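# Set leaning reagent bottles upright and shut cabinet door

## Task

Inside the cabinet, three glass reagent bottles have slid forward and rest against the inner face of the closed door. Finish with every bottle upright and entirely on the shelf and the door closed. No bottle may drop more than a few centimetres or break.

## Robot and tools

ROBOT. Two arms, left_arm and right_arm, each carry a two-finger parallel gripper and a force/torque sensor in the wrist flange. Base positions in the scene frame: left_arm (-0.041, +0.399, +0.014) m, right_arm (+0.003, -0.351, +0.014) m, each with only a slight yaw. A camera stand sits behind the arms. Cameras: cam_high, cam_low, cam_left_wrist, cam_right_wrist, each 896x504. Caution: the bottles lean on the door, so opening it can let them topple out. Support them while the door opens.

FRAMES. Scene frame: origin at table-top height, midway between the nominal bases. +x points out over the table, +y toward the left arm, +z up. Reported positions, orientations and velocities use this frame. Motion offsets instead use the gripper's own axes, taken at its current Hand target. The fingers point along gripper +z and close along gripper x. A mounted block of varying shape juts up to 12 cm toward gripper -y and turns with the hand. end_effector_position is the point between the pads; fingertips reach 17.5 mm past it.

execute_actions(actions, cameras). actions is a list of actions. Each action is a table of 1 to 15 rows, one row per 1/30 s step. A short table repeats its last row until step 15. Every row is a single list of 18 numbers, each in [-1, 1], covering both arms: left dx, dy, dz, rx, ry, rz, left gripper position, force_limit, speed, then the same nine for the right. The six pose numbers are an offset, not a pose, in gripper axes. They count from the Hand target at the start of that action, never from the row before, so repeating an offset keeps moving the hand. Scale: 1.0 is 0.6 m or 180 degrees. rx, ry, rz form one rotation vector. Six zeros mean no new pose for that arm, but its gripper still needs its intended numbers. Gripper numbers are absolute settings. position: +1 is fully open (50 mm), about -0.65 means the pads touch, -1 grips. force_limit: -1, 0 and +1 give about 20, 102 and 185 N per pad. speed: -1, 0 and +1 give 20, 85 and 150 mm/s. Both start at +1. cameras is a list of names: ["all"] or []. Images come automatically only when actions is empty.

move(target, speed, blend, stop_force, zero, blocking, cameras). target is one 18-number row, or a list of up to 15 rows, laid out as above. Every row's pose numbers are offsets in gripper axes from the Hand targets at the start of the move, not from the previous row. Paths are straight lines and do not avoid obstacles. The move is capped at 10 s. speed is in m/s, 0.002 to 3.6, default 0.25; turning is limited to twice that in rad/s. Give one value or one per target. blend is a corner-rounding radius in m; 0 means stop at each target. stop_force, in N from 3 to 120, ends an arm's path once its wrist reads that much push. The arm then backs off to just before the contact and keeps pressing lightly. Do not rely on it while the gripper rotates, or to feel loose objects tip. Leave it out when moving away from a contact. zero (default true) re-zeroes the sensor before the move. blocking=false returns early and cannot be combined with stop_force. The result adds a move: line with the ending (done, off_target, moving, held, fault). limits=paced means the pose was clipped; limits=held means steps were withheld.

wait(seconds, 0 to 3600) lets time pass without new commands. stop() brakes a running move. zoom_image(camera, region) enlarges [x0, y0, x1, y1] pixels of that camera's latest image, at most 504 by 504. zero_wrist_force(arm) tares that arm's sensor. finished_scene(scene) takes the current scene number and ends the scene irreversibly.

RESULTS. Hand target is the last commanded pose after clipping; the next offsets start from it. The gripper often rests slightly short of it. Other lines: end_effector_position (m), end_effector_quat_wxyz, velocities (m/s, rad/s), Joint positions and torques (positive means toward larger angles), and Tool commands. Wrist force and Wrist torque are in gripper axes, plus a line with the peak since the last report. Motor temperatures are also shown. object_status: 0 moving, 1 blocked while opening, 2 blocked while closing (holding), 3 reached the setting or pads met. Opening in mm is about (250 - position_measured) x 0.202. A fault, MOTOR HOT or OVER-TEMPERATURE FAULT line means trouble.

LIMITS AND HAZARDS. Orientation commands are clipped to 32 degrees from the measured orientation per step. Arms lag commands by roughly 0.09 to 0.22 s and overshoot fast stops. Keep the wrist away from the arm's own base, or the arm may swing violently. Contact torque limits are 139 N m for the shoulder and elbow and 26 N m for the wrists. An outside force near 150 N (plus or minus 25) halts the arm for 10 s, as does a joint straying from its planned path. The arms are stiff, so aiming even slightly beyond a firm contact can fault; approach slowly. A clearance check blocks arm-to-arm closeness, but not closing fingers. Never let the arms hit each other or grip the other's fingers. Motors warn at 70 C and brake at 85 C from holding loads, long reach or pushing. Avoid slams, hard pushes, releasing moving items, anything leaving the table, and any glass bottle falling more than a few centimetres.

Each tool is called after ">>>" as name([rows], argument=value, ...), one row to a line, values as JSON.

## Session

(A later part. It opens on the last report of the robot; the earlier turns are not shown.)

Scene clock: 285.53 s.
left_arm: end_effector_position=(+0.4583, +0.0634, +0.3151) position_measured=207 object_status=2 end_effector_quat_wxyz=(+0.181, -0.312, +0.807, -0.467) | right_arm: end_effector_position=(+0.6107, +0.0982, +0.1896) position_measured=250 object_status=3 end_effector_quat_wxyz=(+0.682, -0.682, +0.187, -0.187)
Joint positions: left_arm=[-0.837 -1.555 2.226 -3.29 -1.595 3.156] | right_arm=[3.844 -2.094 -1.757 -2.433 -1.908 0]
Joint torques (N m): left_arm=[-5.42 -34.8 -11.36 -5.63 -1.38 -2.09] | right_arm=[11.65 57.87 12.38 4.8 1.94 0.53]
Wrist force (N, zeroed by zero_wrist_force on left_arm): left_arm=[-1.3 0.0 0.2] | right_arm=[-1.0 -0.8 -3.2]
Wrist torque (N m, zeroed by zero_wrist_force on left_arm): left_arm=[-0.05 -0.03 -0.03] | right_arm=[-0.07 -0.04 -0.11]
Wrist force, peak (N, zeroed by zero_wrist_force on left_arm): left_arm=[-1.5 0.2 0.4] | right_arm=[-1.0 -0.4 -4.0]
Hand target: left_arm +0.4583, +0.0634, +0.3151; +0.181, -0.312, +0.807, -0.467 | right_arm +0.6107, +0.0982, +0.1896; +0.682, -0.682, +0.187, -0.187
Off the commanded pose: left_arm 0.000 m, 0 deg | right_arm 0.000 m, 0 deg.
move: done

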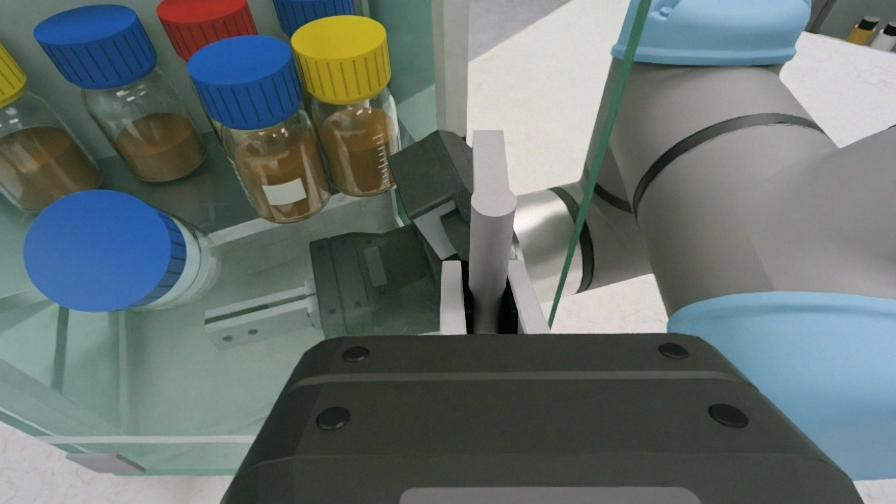

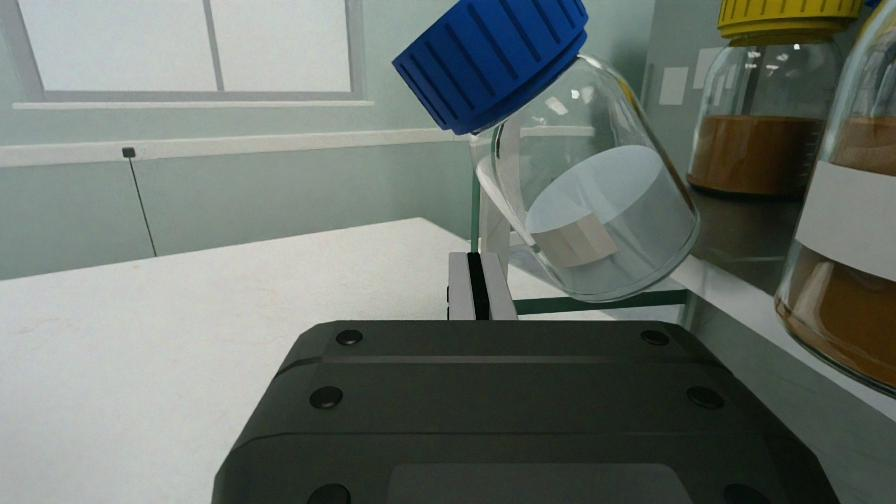

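>>> move(target=[0,0,0,0,0,0,-0.98,0,-0.6, 0,0,0.0557,0,0,0,-1,-1,1], speed=0.025, stop_force=6, cameras=["cam_left_wrist","cam_right_wrist"])

>>> zoom_image(camera="cam_right_wrist", region=[380, 0, 820, 340])

Scene clock: 288.17 s.
left_arm: end_effector_position=(+0.4583, +0.0634, +0.3151) position_measured=207 object_status=2 end_effector_quat_wxyz=(+0.181, -0.312, +0.807, -0.467) | right_arm: end_effector_position=(+0.6277, +0.1269, +0.1895) position_measured=250 object_status=3 end_effector_quat_wxyz=(+0.682, -0.682, +0.187, -0.187)
Joint positions: left_arm=[-0.837 -1.555 2.226 -3.29 -1.595 3.156] | right_arm=[3.865 -2.147 -1.665 -2.472 -1.887 0]
Joint torques (N m): left_arm=[-5.2 -34.01 -11.4 -6.33 -1.35 -1.92] | right_arm=[12.16 32.77 31.2 0.12 1.37 -0.52]
Wrist force (N, zeroed by zero_wrist_force on left_arm): left_arm=[-1.1 0.2 0.3] | right_arm=[-1.1 -0.5 -3.5]
Wrist torque (N m, zeroed by zero_wrist_force on left_arm): left_arm=[-0.02 -0.08 -0.04] | right_arm=[-0.02 -0.03 -0.12]
Wrist force, peak (N, zeroed by zero_wrist_force on left_arm): left_arm=[-1.5 0.3 0.7] | right_arm=[-1.1 -0.1 -3.9]
Hand target: left_arm +0.4583, +0.0634, +0.3151; +0.181, -0.312, +0.807, -0.467 | right_arm +0.6277, +0.1269, +0.1895; +0.682, -0.682, +0.187, -0.187
Off the commanded pose: left_arm 0.000 m, 0 deg | right_arm 0.000 m, 0 deg.
move: done

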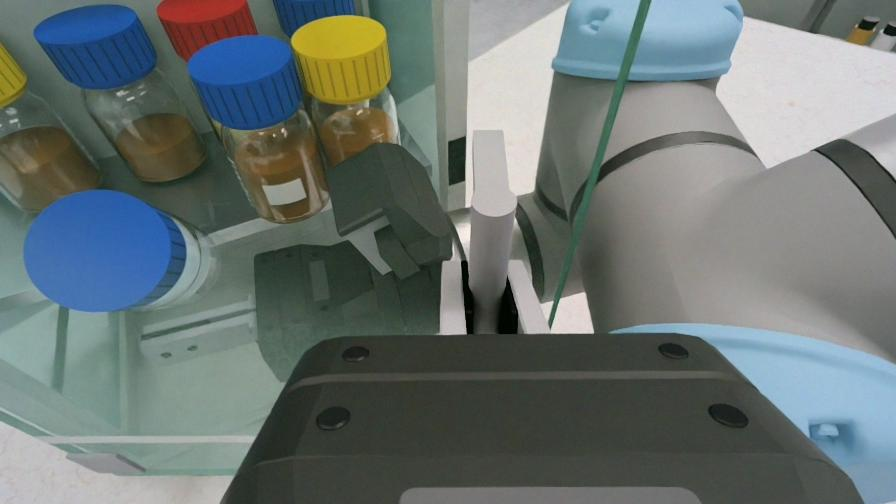

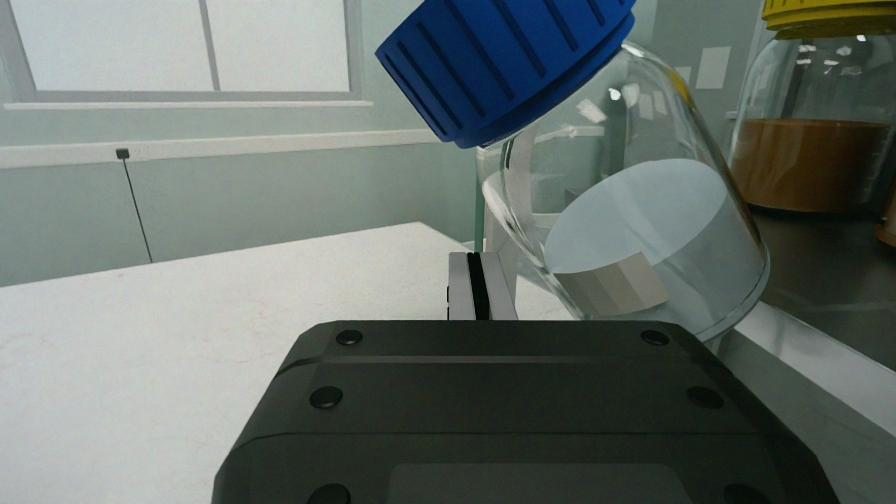

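Scaled by 1.145.

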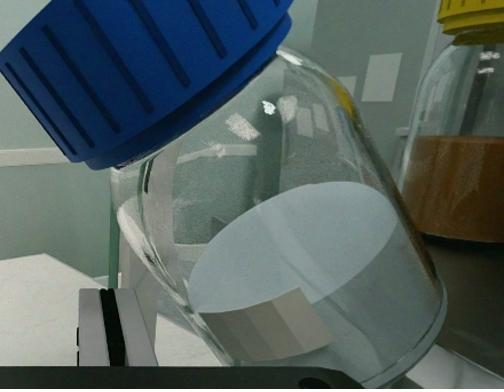

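>>> move(target=[0,0,0,0,0,0,-0.98,0,-0.6, 0,-0.0225,0,0,0,0,-1,-1,1], speed=0.02, stop_force=10, cameras=["cam_left_wrist","cam_right_wrist"])

>>> zoom_image(camera="cam_right_wrist", region=[380, 0, 820, 340])

Scene clock: 290.13 s.
left_arm: end_effector_position=(+0.4583, +0.0634, +0.3151) position_measured=207 object_status=2 end_effector_quat_wxyz=(+0.181, -0.312, +0.807, -0.467) | right_arm: end_effector_position=(+0.6277, +0.1269, +0.2030) position_measured=250 object_status=3 end_effector_quat_wxyz=(+0.682, -0.682, +0.187, -0.187)
Joint positions: left_arm=[-0.837 -1.555 2.226 -3.29 -1.595 3.156] | right_arm=[3.865 -2.128 -1.655 -2.501 -1.887 0]
Joint torques (N m): left_arm=[-4.57 -34.43 -11.95 -6.44 -1.14 -2.03] | right_arm=[8.83 61.42 33.37 0.34 0.87 -0.67]
Wrist force (N, zeroed by zero_wrist_force on left_arm): left_arm=[-1.2 -0.3 1.1] | right_arm=[-1.7 0.8 -3.4]
Wrist torque (N m, zeroed by zero_wrist_force on left_arm): left_arm=[-0.06 -0.07 -0.05] | right_arm=[0.00 -0.04 -0.12]
Wrist force, peak (N, zeroed by zero_wrist_force on left_arm): left_arm=[-1.4 0.0 1.0] | right_arm=[-1.7 0.8 -3.4]
Hand target: left_arm +0.4583, +0.0634, +0.3151; +0.181, -0.312, +0.807, -0.467 | right_arm +0.6277, +0.1269, +0.2030; +0.682, -0.682, +0.187, -0.187
Off the commanded pose: left_arm 0.000 m, 0 deg | right_arm 0.000 m, 0 deg.
move: done

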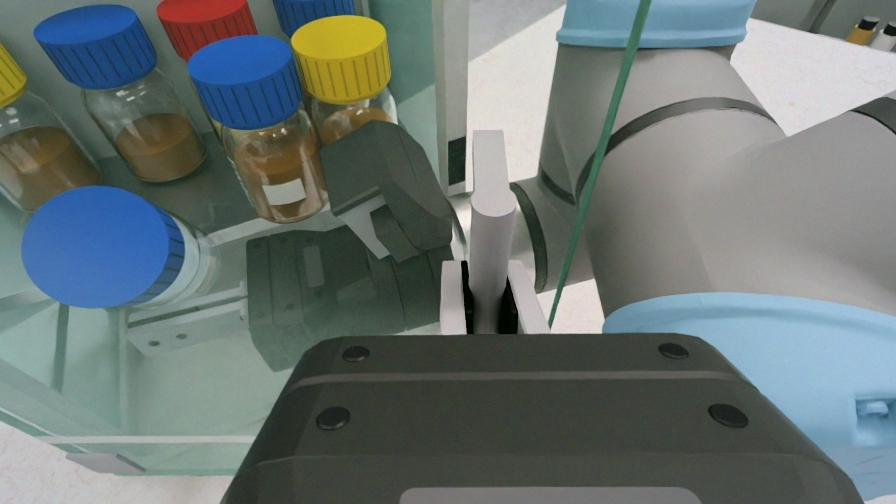

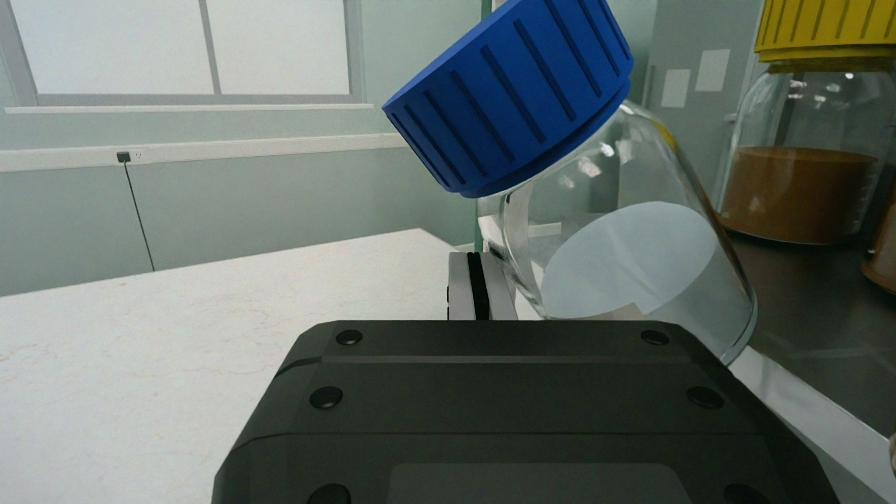

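Scaled by 1.145.

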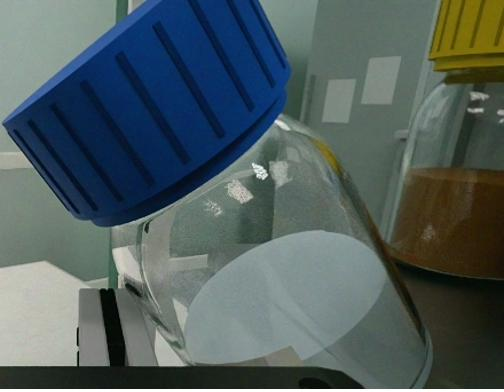

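>>> move(target=[0,0,0,0,0,0,-0.98,0,-0.6, 0.01625,0,-0.0003,0,0.025,0,-1,-1,1], speed=0.025, stop_force=12, cameras=["cam_left_wrist","cam_right_wrist"])

>>> zoom_image(camera="cam_right_wrist", region=[320, 0, 760, 340])

Scene clock: 293.60 s.
left_arm: end_effector_position=(+0.4583, +0.0634, +0.3151) position_measured=207 object_status=2 end_effector_quat_wxyz=(+0.181, -0.312, +0.807, -0.467) | right_arm: end_effector_position=(+0.6360, +0.1218, +0.2030) position_measured=250 object_status=3 end_effector_quat_wxyz=(+0.674, -0.674, +0.213, -0.213)
Joint positions: left_arm=[-0.837 -1.555 2.226 -3.29 -1.595 3.156] | right_arm=[3.884 -2.118 -1.672 -2.494 -1.789 0]
Joint torques (N m): left_arm=[-4.08 -35.06 -12.13 -6.36 -1.31 -1.79] | right_arm=[9.7 59.88 13.39 5.12 1.89 0.71]
Wrist force (N, zeroed by zero_wrist_force on left_arm): left_arm=[-1.1 -0.4 0.8] | right_arm=[-2.8 0.1 -3.5]
Wrist torque (N m, zeroed by zero_wrist_force on left_arm): left_arm=[-0.08 -0.08 -0.04] | right_arm=[-0.04 -0.08 -0.14]
Wrist force, peak (N, zeroed by zero_wrist_force on left_arm): left_arm=[-1.4 -0.3 1.1] | right_arm=[-3.1 0.0 -3.6]
Hand target: left_arm +0.4583, +0.0634, +0.3151; +0.181, -0.312, +0.807, -0.467 | right_arm +0.6360, +0.1218, +0.2030; +0.674, -0.674, +0.213, -0.213
Off the commanded pose: left_arm 0.000 m, 0 deg | right_arm 0.000 m, 0 deg.
move: done

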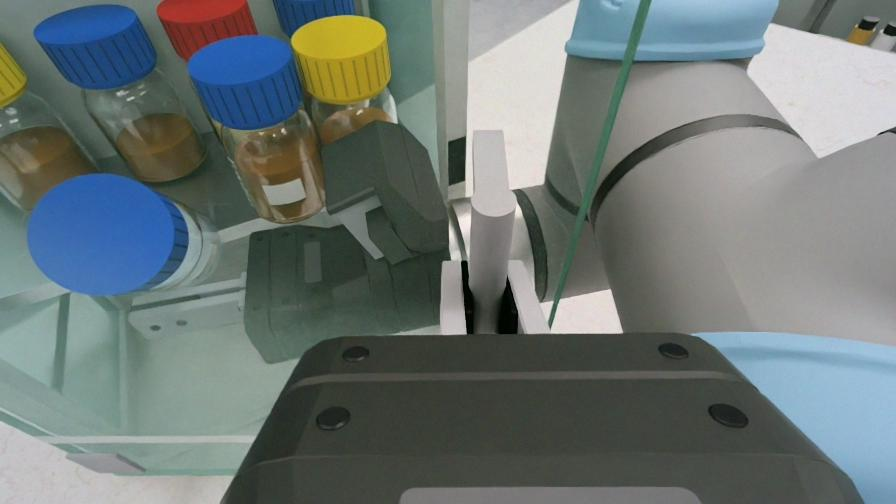

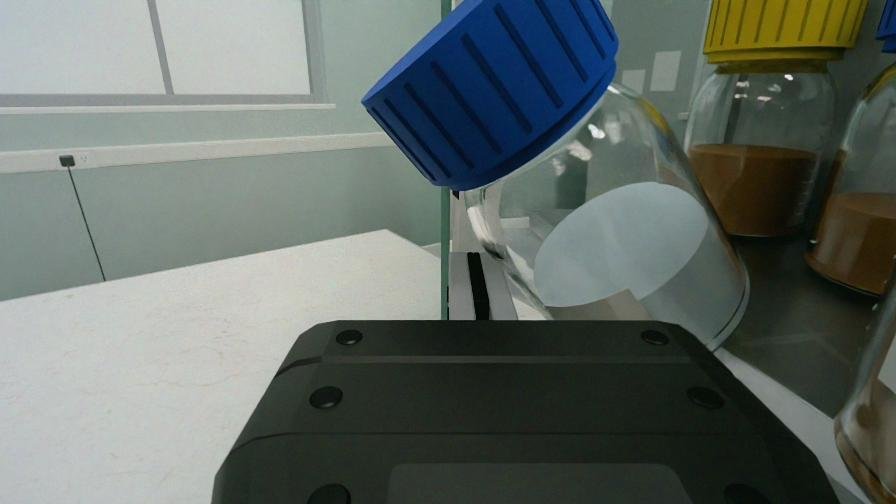

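Scaled by 1.145.

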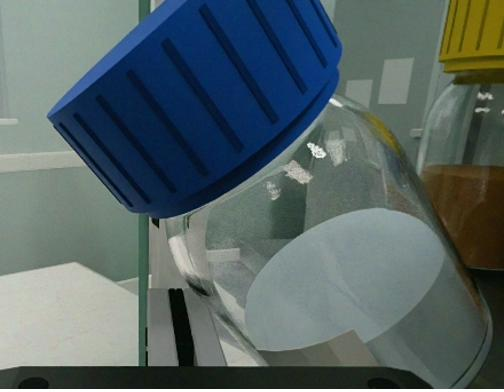

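>>> move(target=[0,0,0,0,0,0,-0.98,0,-0.6, 0.02087,0,-0.00837,0,0.0194,0,-1,-1,1], speed=0.025, stop_force=12, cameras=["cam_left_wrist","cam_right_wrist"])

Scene clock: 296.43 s.
left_arm: end_effector_position=(+0.4583, +0.0634, +0.3151) position_measured=207 object_status=2 end_effector_quat_wxyz=(+0.181, -0.312, +0.807, -0.467) | right_arm: end_effector_position=(+0.6434, +0.1105, +0.2030) position_measured=250 object_status=3 end_effector_quat_wxyz=(+0.667, -0.668, +0.234, -0.234)
Joint positions: left_arm=[-0.837 -1.555 2.226 -3.29 -1.595 3.156] | right_arm=[3.888 -2.107 -1.69 -2.487 -1.724 0]
Joint torques (N m): left_arm=[-3.45 -33.81 -11.94 -6.64 -1.21 -1.8] | right_arm=[10.06 59.33 13.63 5.07 1.88 0.81]
Wrist force (N, zeroed by zero_wrist_force on left_arm): left_arm=[-1.4 -0.1 0.6] | right_arm=[-2.8 0.1 -3.3]
Wrist torque (N m, zeroed by zero_wrist_force on left_arm): left_arm=[-0.04 -0.02 -0.04] | right_arm=[-0.03 -0.05 -0.13]
Wrist force, peak (N, zeroed by zero_wrist_force on left_arm): left_arm=[-1.4 0.1 1.1] | right_arm=[-3.1 0.3 -3.6]
Hand target: left_arm +0.4583, +0.0634, +0.3151; +0.181, -0.312, +0.807, -0.467 | right_arm +0.6434, +0.1105, +0.2030; +0.667, -0.668, +0.234, -0.234
Off the commanded pose: left_arm 0.000 m, 0 deg | right_arm 0.000 m, 0 deg.
move: done

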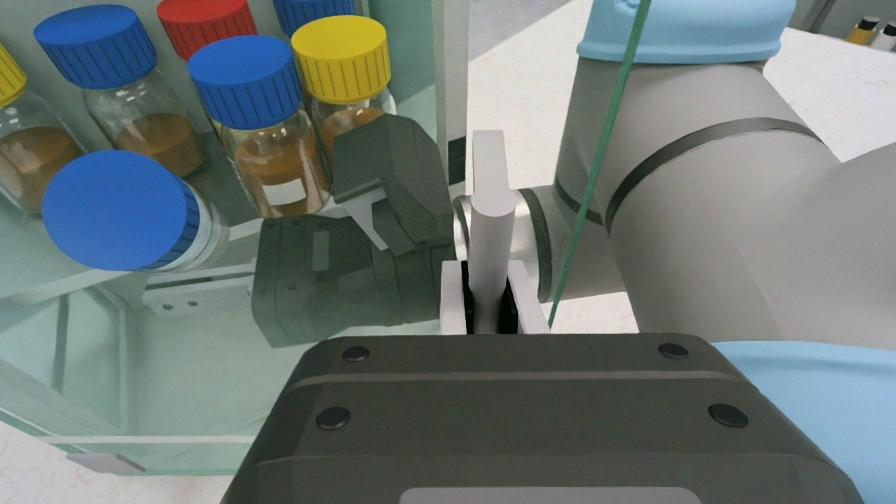

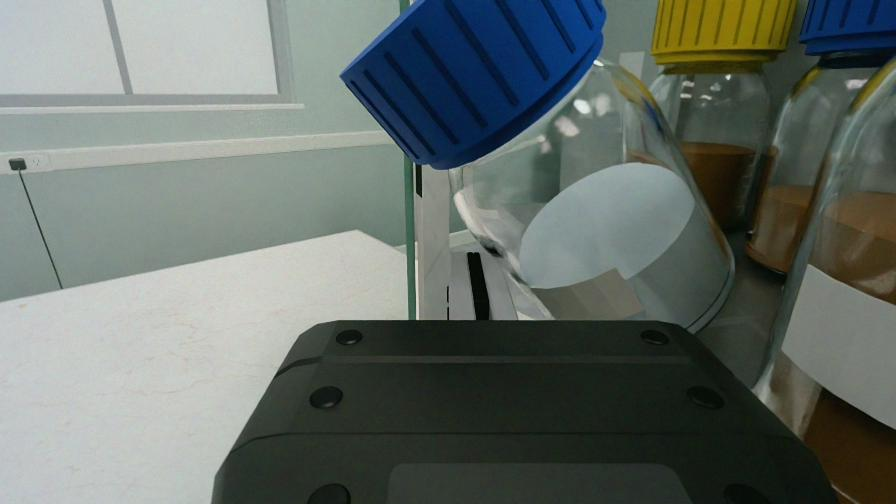

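>>> move(target=[0,0,0,0,0,0,-0.98,0,-0.6, 0.02118,0,-0.01287,0,0,0,-1,-1,1], speed=0.02, stop_force=12, cameras=["cam_left_wrist","cam_right_wrist"])

Scene clock: 298.80 s.
left_arm: end_effector_position=(+0.4583, +0.0634, +0.3151) position_measured=207 object_status=2 end_effector_quat_wxyz=(+0.181, -0.312, +0.807, -0.467) | right_arm: end_effector_position=(+0.6485, +0.0965, +0.2030) position_measured=250 object_status=3 end_effector_quat_wxyz=(+0.667, -0.668, +0.234, -0.234)
Joint positions: left_arm=[-0.837 -1.555 2.226 -3.29 -1.595 3.156] | right_arm=[3.862 -2.104 -1.696 -2.484 -1.751 0]
Joint torques (N m): left_arm=[-3.23 -34.07 -12.1 -6.57 -1.31 -1.67] | right_arm=[-13.4 59.31 12.78 4.96 -0.71 -0.99]
Wrist force (N, zeroed by zero_wrist_force on left_arm): left_arm=[-1.2 0.0 1.0] | right_arm=[-3.1 -0.2 -3.1]
Wrist torque (N m, zeroed by zero_wrist_force on left_arm): left_arm=[-0.01 -0.06 -0.04] | right_arm=[-0.05 -0.03 -0.13]
Wrist force, peak (N, zeroed by zero_wrist_force on left_arm): left_arm=[-1.6 -0.1 0.8] | right_arm=[-3.4 -0.1 -3.3]
Hand target: left_arm +0.4583, +0.0634, +0.3151; +0.181, -0.312, +0.807, -0.467 | right_arm +0.6485, +0.0965, +0.2030; +0.667, -0.668, +0.234, -0.234
Off the commanded pose: left_arm 0.000 m, 0 deg | right_arm 0.000 m, 0 deg.
move: done

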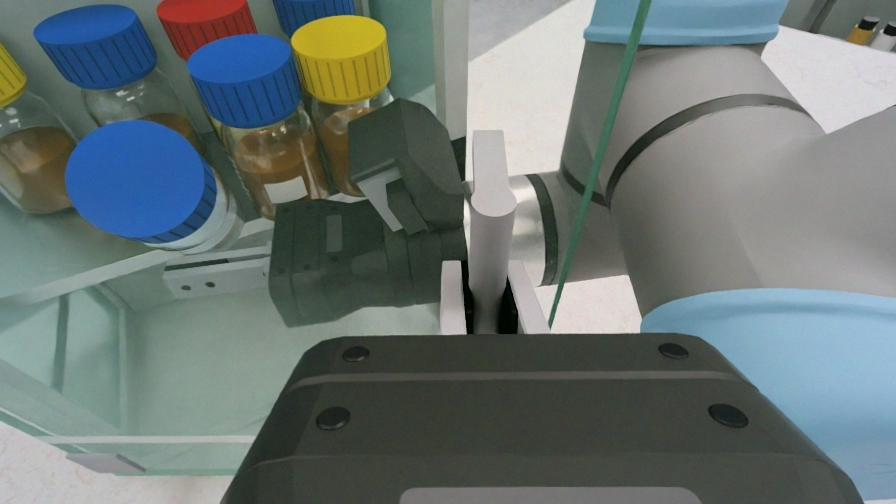

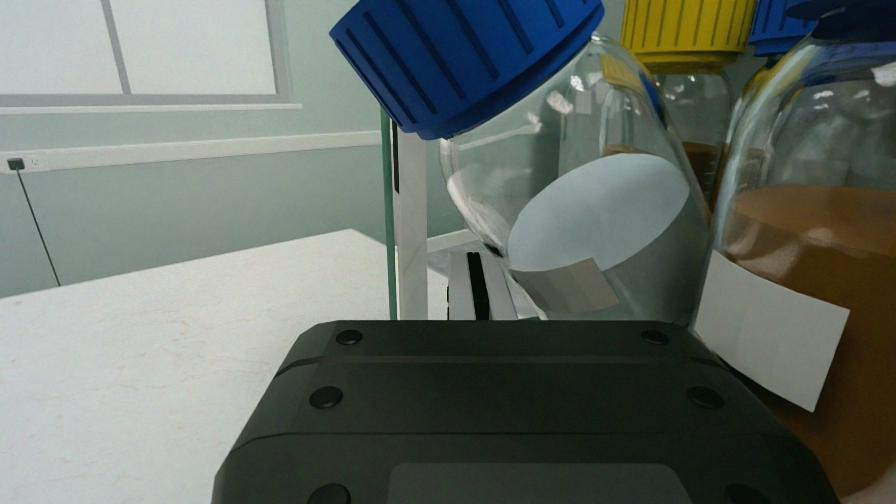

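>>> move(target=[0,0,0,0,0,0,-0.98,0,-0.6, 0.01667,0,-0.00833,0,0.0056,0,-1,-1,1], speed=0.02, stop_force=14, cameras=["cam_left_wrist","cam_right_wrist"])

Scene clock: 300.97 s.
left_arm: end_effector_position=(+0.4583, +0.0634, +0.3151) position_measured=207 object_status=2 end_effector_quat_wxyz=(+0.181, -0.312, +0.807, -0.467) | right_arm: end_effector_position=(+0.6532, +0.0864, +0.2030) position_measured=250 object_status=3 end_effector_quat_wxyz=(+0.665, -0.665, +0.240, -0.240)
Joint positions: left_arm=[-0.837 -1.555 2.226 -3.29 -1.595 3.156] | right_arm=[3.85 -2.099 -1.704 -2.481 -1.745 0]
Joint torques (N m): left_arm=[-2.51 -33.63 -12.46 -6.35 -1.29 -1.58] | right_arm=[-11.98 59.3 12.69 5.04 1.57 -1.06]
Wrist force (N, zeroed by zero_wrist_force on left_arm): left_arm=[-1.5 0.0 0.7] | right_arm=[-2.1 -0.4 -3.2]
Wrist torque (N m, zeroed by zero_wrist_force on left_arm): left_arm=[-0.02 -0.02 -0.04] | right_arm=[-0.04 -0.01 -0.11]
Wrist force, peak (N, zeroed by zero_wrist_force on left_arm): left_arm=[-1.7 0.0 0.8] | right_arm=[-3.5 -0.1 -3.0]
Hand target: left_arm +0.4583, +0.0634, +0.3151; +0.181, -0.312, +0.807, -0.467 | right_arm +0.6532, +0.0864, +0.2030; +0.665, -0.665, +0.240, -0.240
Off the commanded pose: left_arm 0.000 m, 0 deg | right_arm 0.000 m, 0 deg.
move: done

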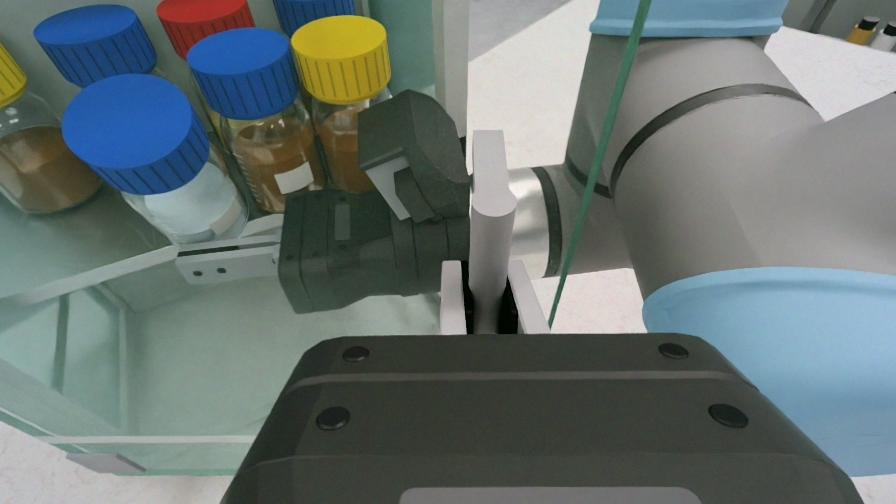

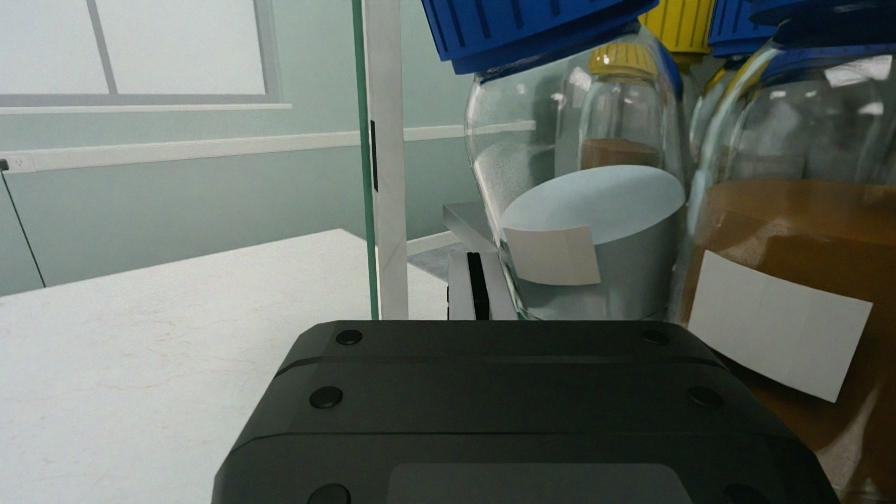

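>>> move(target=[0,0,0,0,0,0,-0.98,0,-0.6, 0.0084,0,-0.0047,0,0.0028,0,-1,-1,1], speed=0.015, stop_force=14, cameras=["cam_left_wrist","cam_right_wrist"])

Scene clock: 303.07 s.
left_arm: end_effector_position=(+0.4583, +0.0634, +0.3151) position_measured=207 object_status=2 end_effector_quat_wxyz=(+0.181, -0.312, +0.807, -0.467) | right_arm: end_effector_position=(+0.6545, +0.0830, +0.2031) position_measured=250 object_status=3 end_effector_quat_wxyz=(+0.664, -0.665, +0.242, -0.241)
Joint positions: left_arm=[-0.837 -1.555 2.226 -3.29 -1.595 3.156] | right_arm=[3.846 -2.097 -1.707 -2.48 -1.743 0]
Joint torques (N m): left_arm=[-2.98 -32.91 -12.63 -6.4 -1.15 -1.58] | right_arm=[0.24 27.75 32.44 1.34 1.03 -0.94]
Wrist force (N, zeroed by zero_wrist_force on left_arm): left_arm=[-1.2 0.0 0.9] | right_arm=[-20.6 -4.4 -7.8]
Wrist torque (N m, zeroed by zero_wrist_force on left_arm): left_arm=[-0.02 -0.06 -0.04] | right_arm=[-0.62 3.14 -0.25]
Wrist force, peak (N, zeroed by zero_wrist_force on left_arm): left_arm=[-1.6 0.2 1.0] | right_arm=[-28.2 0.3 4.0]
Hand target: left_arm +0.4583, +0.0634, +0.3151; +0.181, -0.312, +0.807, -0.467 | right_arm +0.6545, +0.0830, +0.2031; +0.664, -0.665, +0.242, -0.241 (not the last commanded pose)
Off the commanded pose: left_arm 0.000 m, 0 deg | right_arm 0.002 m, 0 deg.
move: contact (right_arm)

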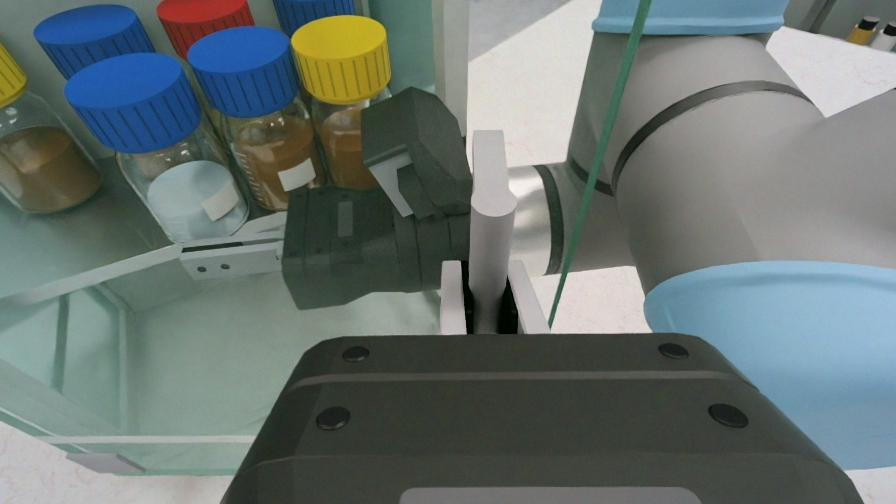

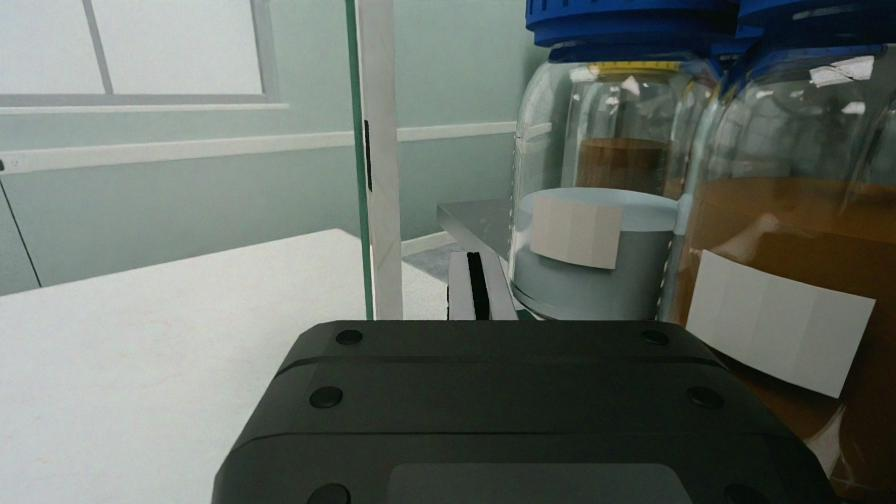

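>>> move([
  [0,0,0,0,0,0,-0.98,0,-0.6, -0.019,0,-0.0063,0,0,0,-1,-1,1],
  [0,0,0,0,0,0,-0.98,0,-0.6, -0.0661,0,-0.0346,0,-0.0522,0,-1,-1,1],
  [0,0,0,0,0,0,-0.98,0,-0.6, -0.0097,0,-0.376,0,-0.0522,0,-1,-1,1],
], speed=[0.03,0.08,0.2], blend=[0,0.01,0], cameras=["cam_left_wrist","cam_right_wrist","cam_high"])

Scene clock: 306.97 s.
left_arm: end_effector_position=(+0.4583, +0.0634, +0.3151) position_measured=207 object_status=2 end_effector_quat_wxyz=(+0.181, -0.312, +0.807, -0.467) | right_arm: end_effector_position=(+0.5053, -0.0861, +0.2032) position_measured=250 object_status=3 end_effector_quat_wxyz=(+0.682, -0.682, +0.186, -0.186)
Joint positions: left_arm=[-0.837 -1.555 2.226 -3.29 -1.595 3.156] | right_arm=[3.622 -1.772 -2.203 -2.31 -2.131 0]
Joint torques (N m): left_arm=[-1.92 -33.45 -12.66 -6.25 -1.29 -1.39] | right_arm=[-12.64 40.89 9.98 4.47 -1.46 1.41]
Wrist force (N, zeroed by zero_wrist_force on left_arm): left_arm=[-1.1 0.0 1.0] | right_arm=[-1.1 -0.5 -3.6]
Wrist torque (N m, zeroed by zero_wrist_force on left_arm): left_arm=[-0.01 -0.08 -0.04] | right_arm=[-0.03 -0.04 -0.15]
Wrist force, peak (N, zeroed by zero_wrist_force on left_arm): left_arm=[-1.6 0.0 1.1] | right_arm=[-20.8 -4.4 -8.1]
Hand target: left_arm +0.4583, +0.0634, +0.3151; +0.181, -0.312, +0.807, -0.467 | right_arm +0.5052, -0.0863, +0.2032; +0.682, -0.682, +0.186, -0.186
Off the commanded pose: left_arm 0.000 m, 0 deg | right_arm 0.000 m, 0 deg.
move: done
Images, in order (width x height): cam_high 896x504, cam_left_wrist 896x504, cam_right_wrist 896x504.

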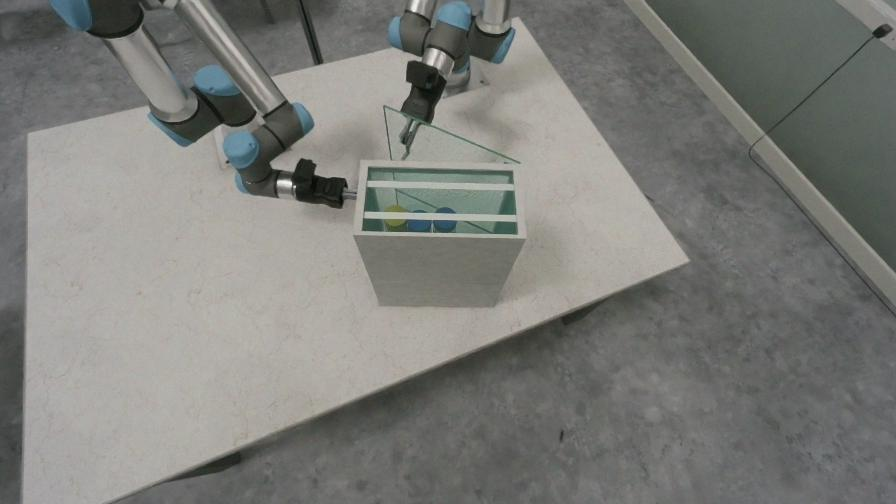

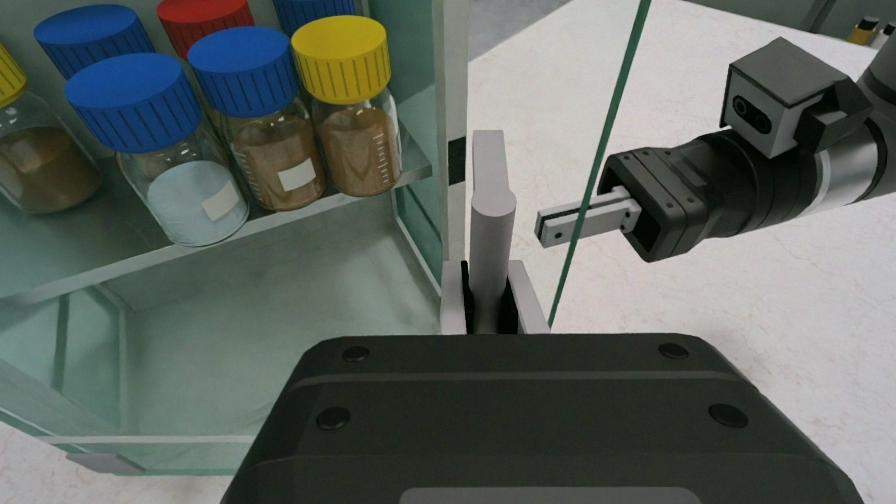

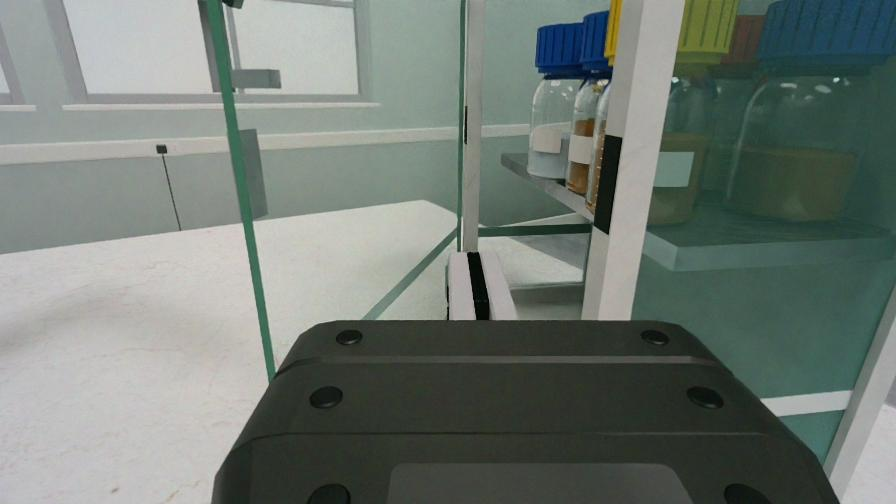

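>>> move([
  [-0.00842,0.02109,-0.03653,0,0.02406,0.01389,-0.98,0,-0.6, 0,0,0,0,0,0,-1,-1,1],
  [-0.0204,0.04176,-0.07233,0,0.04811,0.02778,-0.98,0,-0.6, 0,0,0,0,0,0,-1,-1,1],
], speed=0.06, blend=[0.005,0])

Scene clock: 313.30 s.
left_arm: end_effector_position=(+0.4336, +0.1087, +0.3150) position_measured=207 object_status=2 end_effector_quat_wxyz=(+0.139, -0.241, +0.832, -0.481) | right_arm: end_effector_position=(+0.5052, -0.0863, +0.2032) position_measured=250 object_status=3 end_effector_quat_wxyz=(+0.682, -0.682, +0.186, -0.186)
Joint positions: left_arm=[-0.679 -1.611 2.277 -3.255 -1.881 3.328] | right_arm=[3.622 -1.771 -2.203 -2.31 -2.131 0]
Joint torques (N m): left_arm=[8.6 -32.23 -10.58 -0.73 -1.23 2.3] | right_arm=[-11.88 40.34 9.85 4.56 -1.24 1.54]
Wrist force (N, zeroed by zero_wrist_force on left_arm): left_arm=[0.9 -0.4 -0.1] | right_arm=[-1.0 -0.6 -3.2]
Wrist torque (N m, zeroed by zero_wrist_force on left_arm): left_arm=[-0.05 0.08 -0.03] | right_arm=[-0.04 -0.05 -0.15]
Wrist force, peak (N, zeroed by zero_wrist_force on left_arm): left_arm=[12.0 1.0 -0.5] | right_arm=[-1.0 -0.4 -3.8]
Hand target: left_arm +0.4336, +0.1087, +0.3150; +0.139, -0.241, +0.832, -0.481 | right_arm +0.5052, -0.0863, +0.2032; +0.682, -0.682, +0.186, -0.186
Off the commanded pose: left_arm 0.000 m, 0 deg | right_arm 0.000 m, 0 deg.
move: done

>>> move([
  [-0.00828,0.02092,-0.03623,0,0.02406,0.01389,-0.98,0,-0.6, 0,0,0,0,0,0,-1,-1,1],
  [-0.02023,0.04141,-0.07172,0,0.04811,0.02778,-0.98,0,-0.6, 0,0,0,0,0,0,-1,-1,1],
  [-0.03568,0.06128,-0.10615,0,0.07217,0.04167,-0.98,0,-0.6, 0,0,0,0,0,0,-1,-1,1],
  [-0.0545,0.08041,-0.13927,0,0.09622,0.05556,-0.98,0,-0.6, 0,0,0,0,0,0,-1,-1,1],
], speed=0.08, blend=[0.005,0.005,0.005,0], cameras=["cam_high"])

Scene clock: 317.70 s.
left_arm: end_effector_position=(+0.4097, +0.2077, +0.3148) position_measured=207 object_status=2 end_effector_quat_wxyz=(+0.054, -0.092, +0.861, -0.498) | right_arm: end_effector_position=(+0.5052, -0.0863, +0.2032) position_measured=250 object_status=3 end_effector_quat_wxyz=(+0.682, -0.682, +0.186, -0.186)
Joint positions: left_arm=[-0.299 -1.622 2.216 -2.843 -2.446 3.904] | right_arm=[3.622 -1.771 -2.203 -2.31 -2.131 0]
Joint torques (N m): left_arm=[6.55 -30.3 -30.44 0.61 -2.03 2.58] | right_arm=[-11.38 40.25 10.14 4.52 -1.14 1.45]
Wrist force (N, zeroed by zero_wrist_force on left_arm): left_arm=[-2.0 -7.7 -3.0] | right_arm=[-0.9 -0.5 -3.6]
Wrist torque (N m, zeroed by zero_wrist_force on left_arm): left_arm=[-0.18 -0.13 -0.05] | right_arm=[-0.04 -0.06 -0.15]
Wrist force, peak (N, zeroed by zero_wrist_force on left_arm): left_arm=[18.1 5.4 0.5] | right_arm=[-1.0 -0.4 -3.7]
Hand target: left_arm +0.4097, +0.2078, +0.3149; +0.054, -0.092, +0.861, -0.498 | right_arm +0.5052, -0.0863, +0.2032; +0.682, -0.682, +0.186, -0.186
Off the commanded pose: left_arm 0.000 m, 0 deg | right_arm 0.000 m, 0 deg.
move: done

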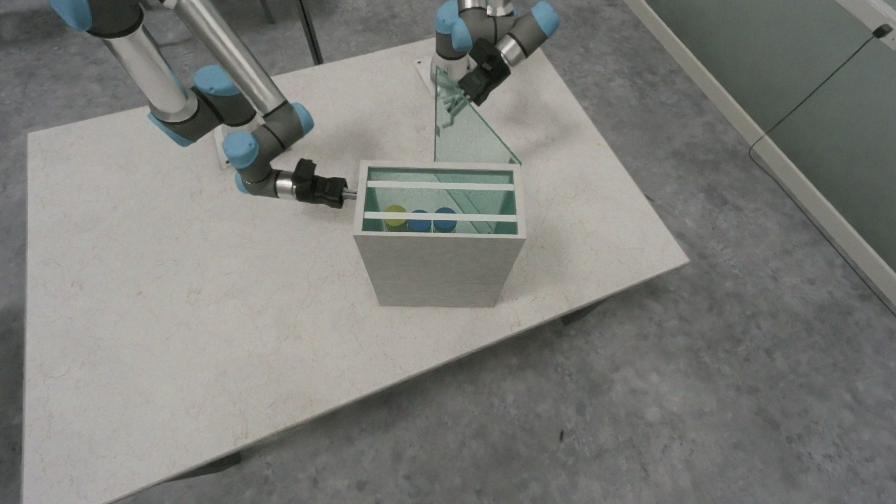

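>>> move(target=[0,0,0,0,0,0,-0.98,0,-0.6, 0.00923,-0.04133,0.17612,0,0.2833,0,-1,-1,1], speed=0.2, cameras=["cam_high","cam_right_wrist","cam_left_wrist"])

Scene clock: 322.67 s.
left_arm: end_effector_position=(+0.4097, +0.2078, +0.3149) position_measured=207 object_status=2 end_effector_quat_wxyz=(+0.054, -0.092, +0.861, -0.498) | right_arm: end_effector_position=(+0.5636, +0.0019, +0.2279) position_measured=250 object_status=3 end_effector_quat_wxyz=(+0.535, -0.536, +0.462, -0.462)
Joint positions: left_arm=[-0.299 -1.622 2.216 -2.843 -2.446 3.904] | right_arm=[4.256 -1.859 -1.995 -2.429 -0.608 0]
Joint torques (N m): left_arm=[5.96 -30.68 -31.7 0.49 -2.63 2.42] | right_arm=[10.76 17.53 29.63 -0.71 0.84 1.49]
Wrist force (N, zeroed by zero_wrist_force on left_arm): left_arm=[-3.9 -6.4 -1.7] | right_arm=[-1.3 -0.4 -3.0]
Wrist torque (N m, zeroed by zero_wrist_force on left_arm): left_arm=[-0.16 -0.17 -0.05] | right_arm=[-0.02 0.03 -0.26]
Wrist force, peak (N, zeroed by zero_wrist_force on left_arm): left_arm=[-2.7 -8.0 -2.5] | right_arm=[-0.7 -0.4 -4.0]
Hand target: left_arm +0.4097, +0.2078, +0.3149; +0.054, -0.092, +0.861, -0.498 | right_arm +0.5637, +0.0019, +0.2279; +0.535, -0.536, +0.462, -0.462
Off the commanded pose: left_arm 0.000 m, 0 deg | right_arm 0.000 m, 0 deg.
move: done
Images, in order (width x height): cam_high 896x504, cam_left_wrist 896x504, cam_right_wrist 896x504.

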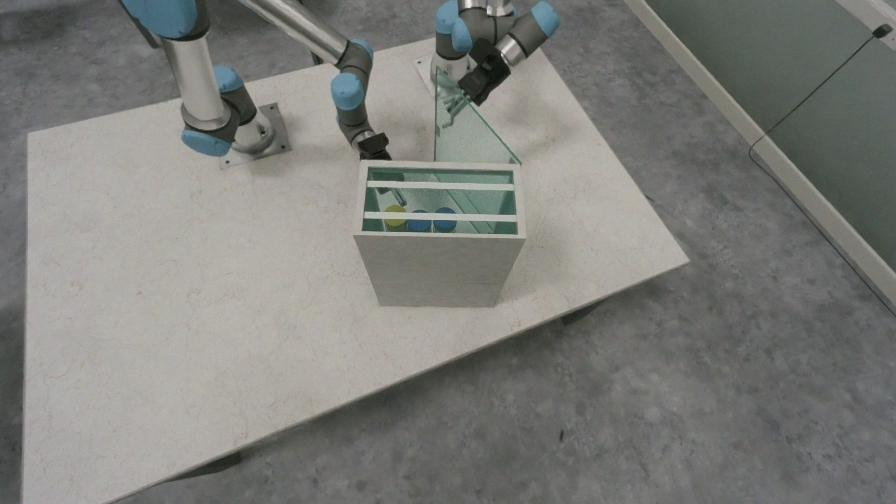

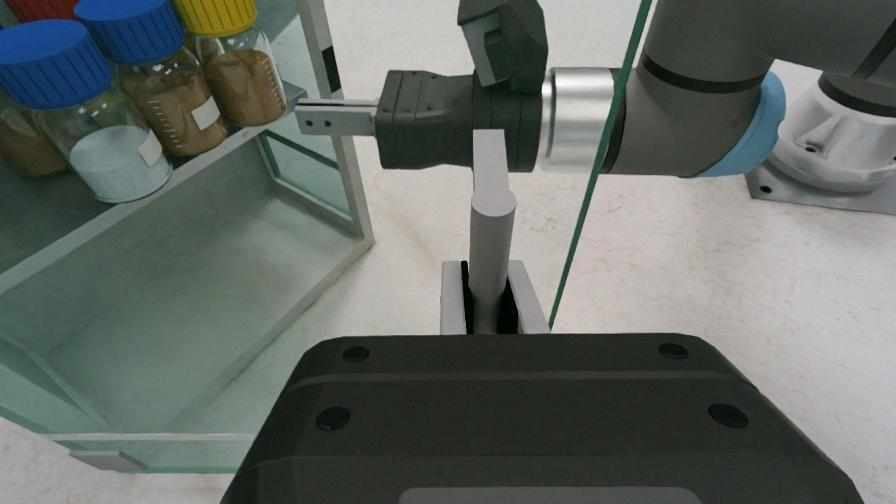

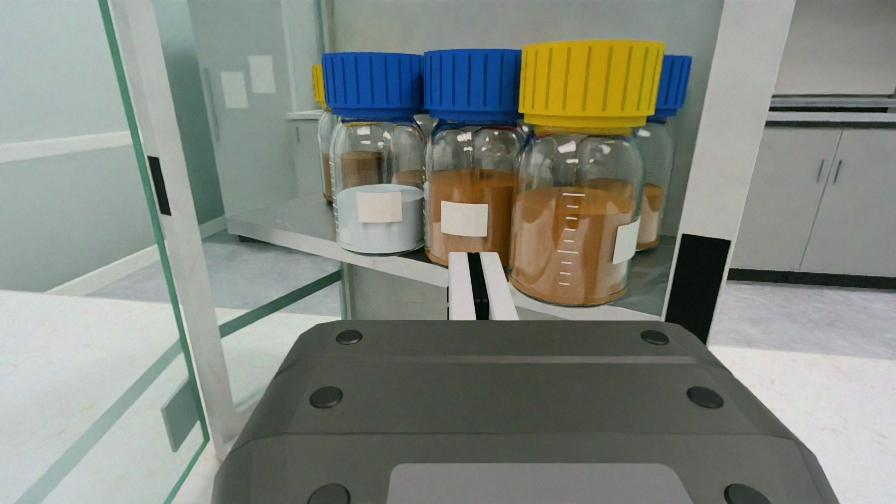

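>>> zoom_image(camera="cam_right_wrist", region=[220, 30, 720, 330])

Scaled by 1.008.

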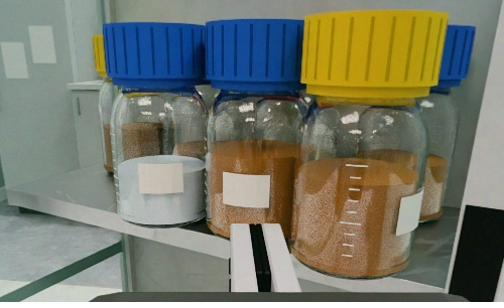

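>>> zoom_image(camera="cam_right_wrist", region=[320, 180, 560, 320])

>>> zoom_image(camera="cam_right_wrist", region=[480, 180, 720, 320])

>>> zoom_image(camera="cam_left_wrist", region=[0, 0, 320, 220])

Scaled by 2.100.

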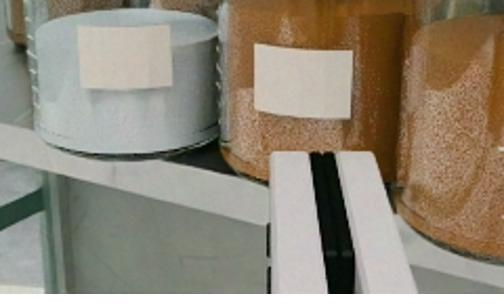

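Scaled by 2.100.

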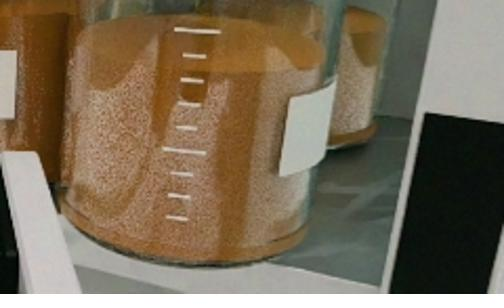

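Scaled by 1.575.

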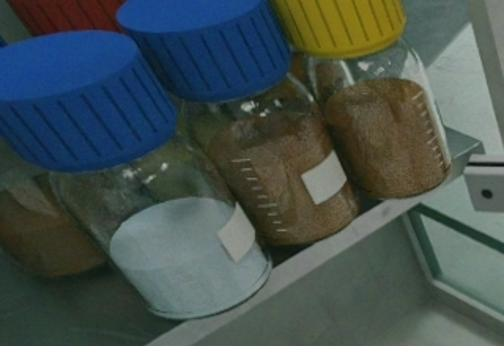

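>>> move(target=[0,0,0,0,0,0,-0.98,0,-0.6, 0.03368,0,0.05733,0,0.0889,0,-1,-1,1], speed=0.1, cameras=["cam_right_wrist"])

>>> zoom_image(camera="cam_right_wrist", region=[400, 60, 760, 330])

Scene clock: 329.73 s.
left_arm: end_effector_position=(+0.4097, +0.2078, +0.3149) position_measured=207 object_status=2 end_effector_quat_wxyz=(+0.054, -0.092, +0.861, -0.498) | right_arm: end_effector_position=(+0.6006, -0.0130, +0.2279) position_measured=250 object_status=3 end_effector_quat_wxyz=(+0.466, -0.466, +0.532, -0.532)
Joint positions: left_arm=[-0.299 -1.622 2.216 -2.843 -2.446 3.904] | right_arm=[4.241 -1.993 -1.796 -2.494 -0.343 0]
Joint torques (N m): left_arm=[5.42 -28.72 -30.61 0.45 -2.38 2.36] | right_arm=[-11.44 24.9 30.31 -1.53 1.12 1.37]
Wrist force (N, zeroed by zero_wrist_force on left_arm): left_arm=[-4.3 -6.5 -1.6] | right_arm=[-0.9 -0.4 -3.3]
Wrist torque (N m, zeroed by zero_wrist_force on left_arm): left_arm=[-0.18 -0.10 -0.04] | right_arm=[-0.02 -0.06 -0.27]
Wrist force, peak (N, zeroed by zero_wrist_force on left_arm): left_arm=[-4.4 -6.6 -2.0] | right_arm=[-0.9 -0.6 -3.5]
Hand target: left_arm +0.4097, +0.2078, +0.3149; +0.054, -0.092, +0.861, -0.498 | right_arm +0.6007, -0.0130, +0.2279; +0.466, -0.466, +0.532, -0.532
Off the commanded pose: left_arm 0.000 m, 0 deg | right_arm 0.000 m, 0 deg.
move: done

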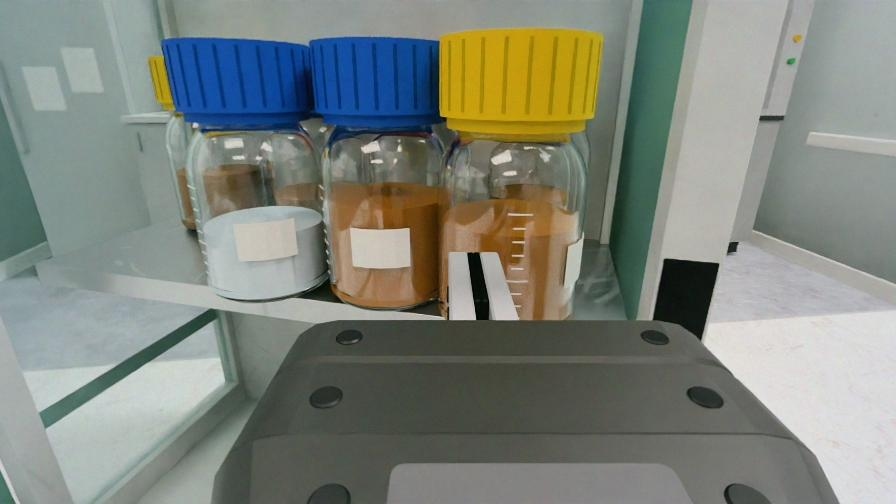

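Scaled by 1.400.

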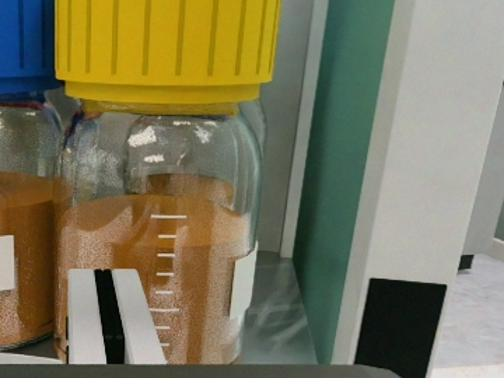

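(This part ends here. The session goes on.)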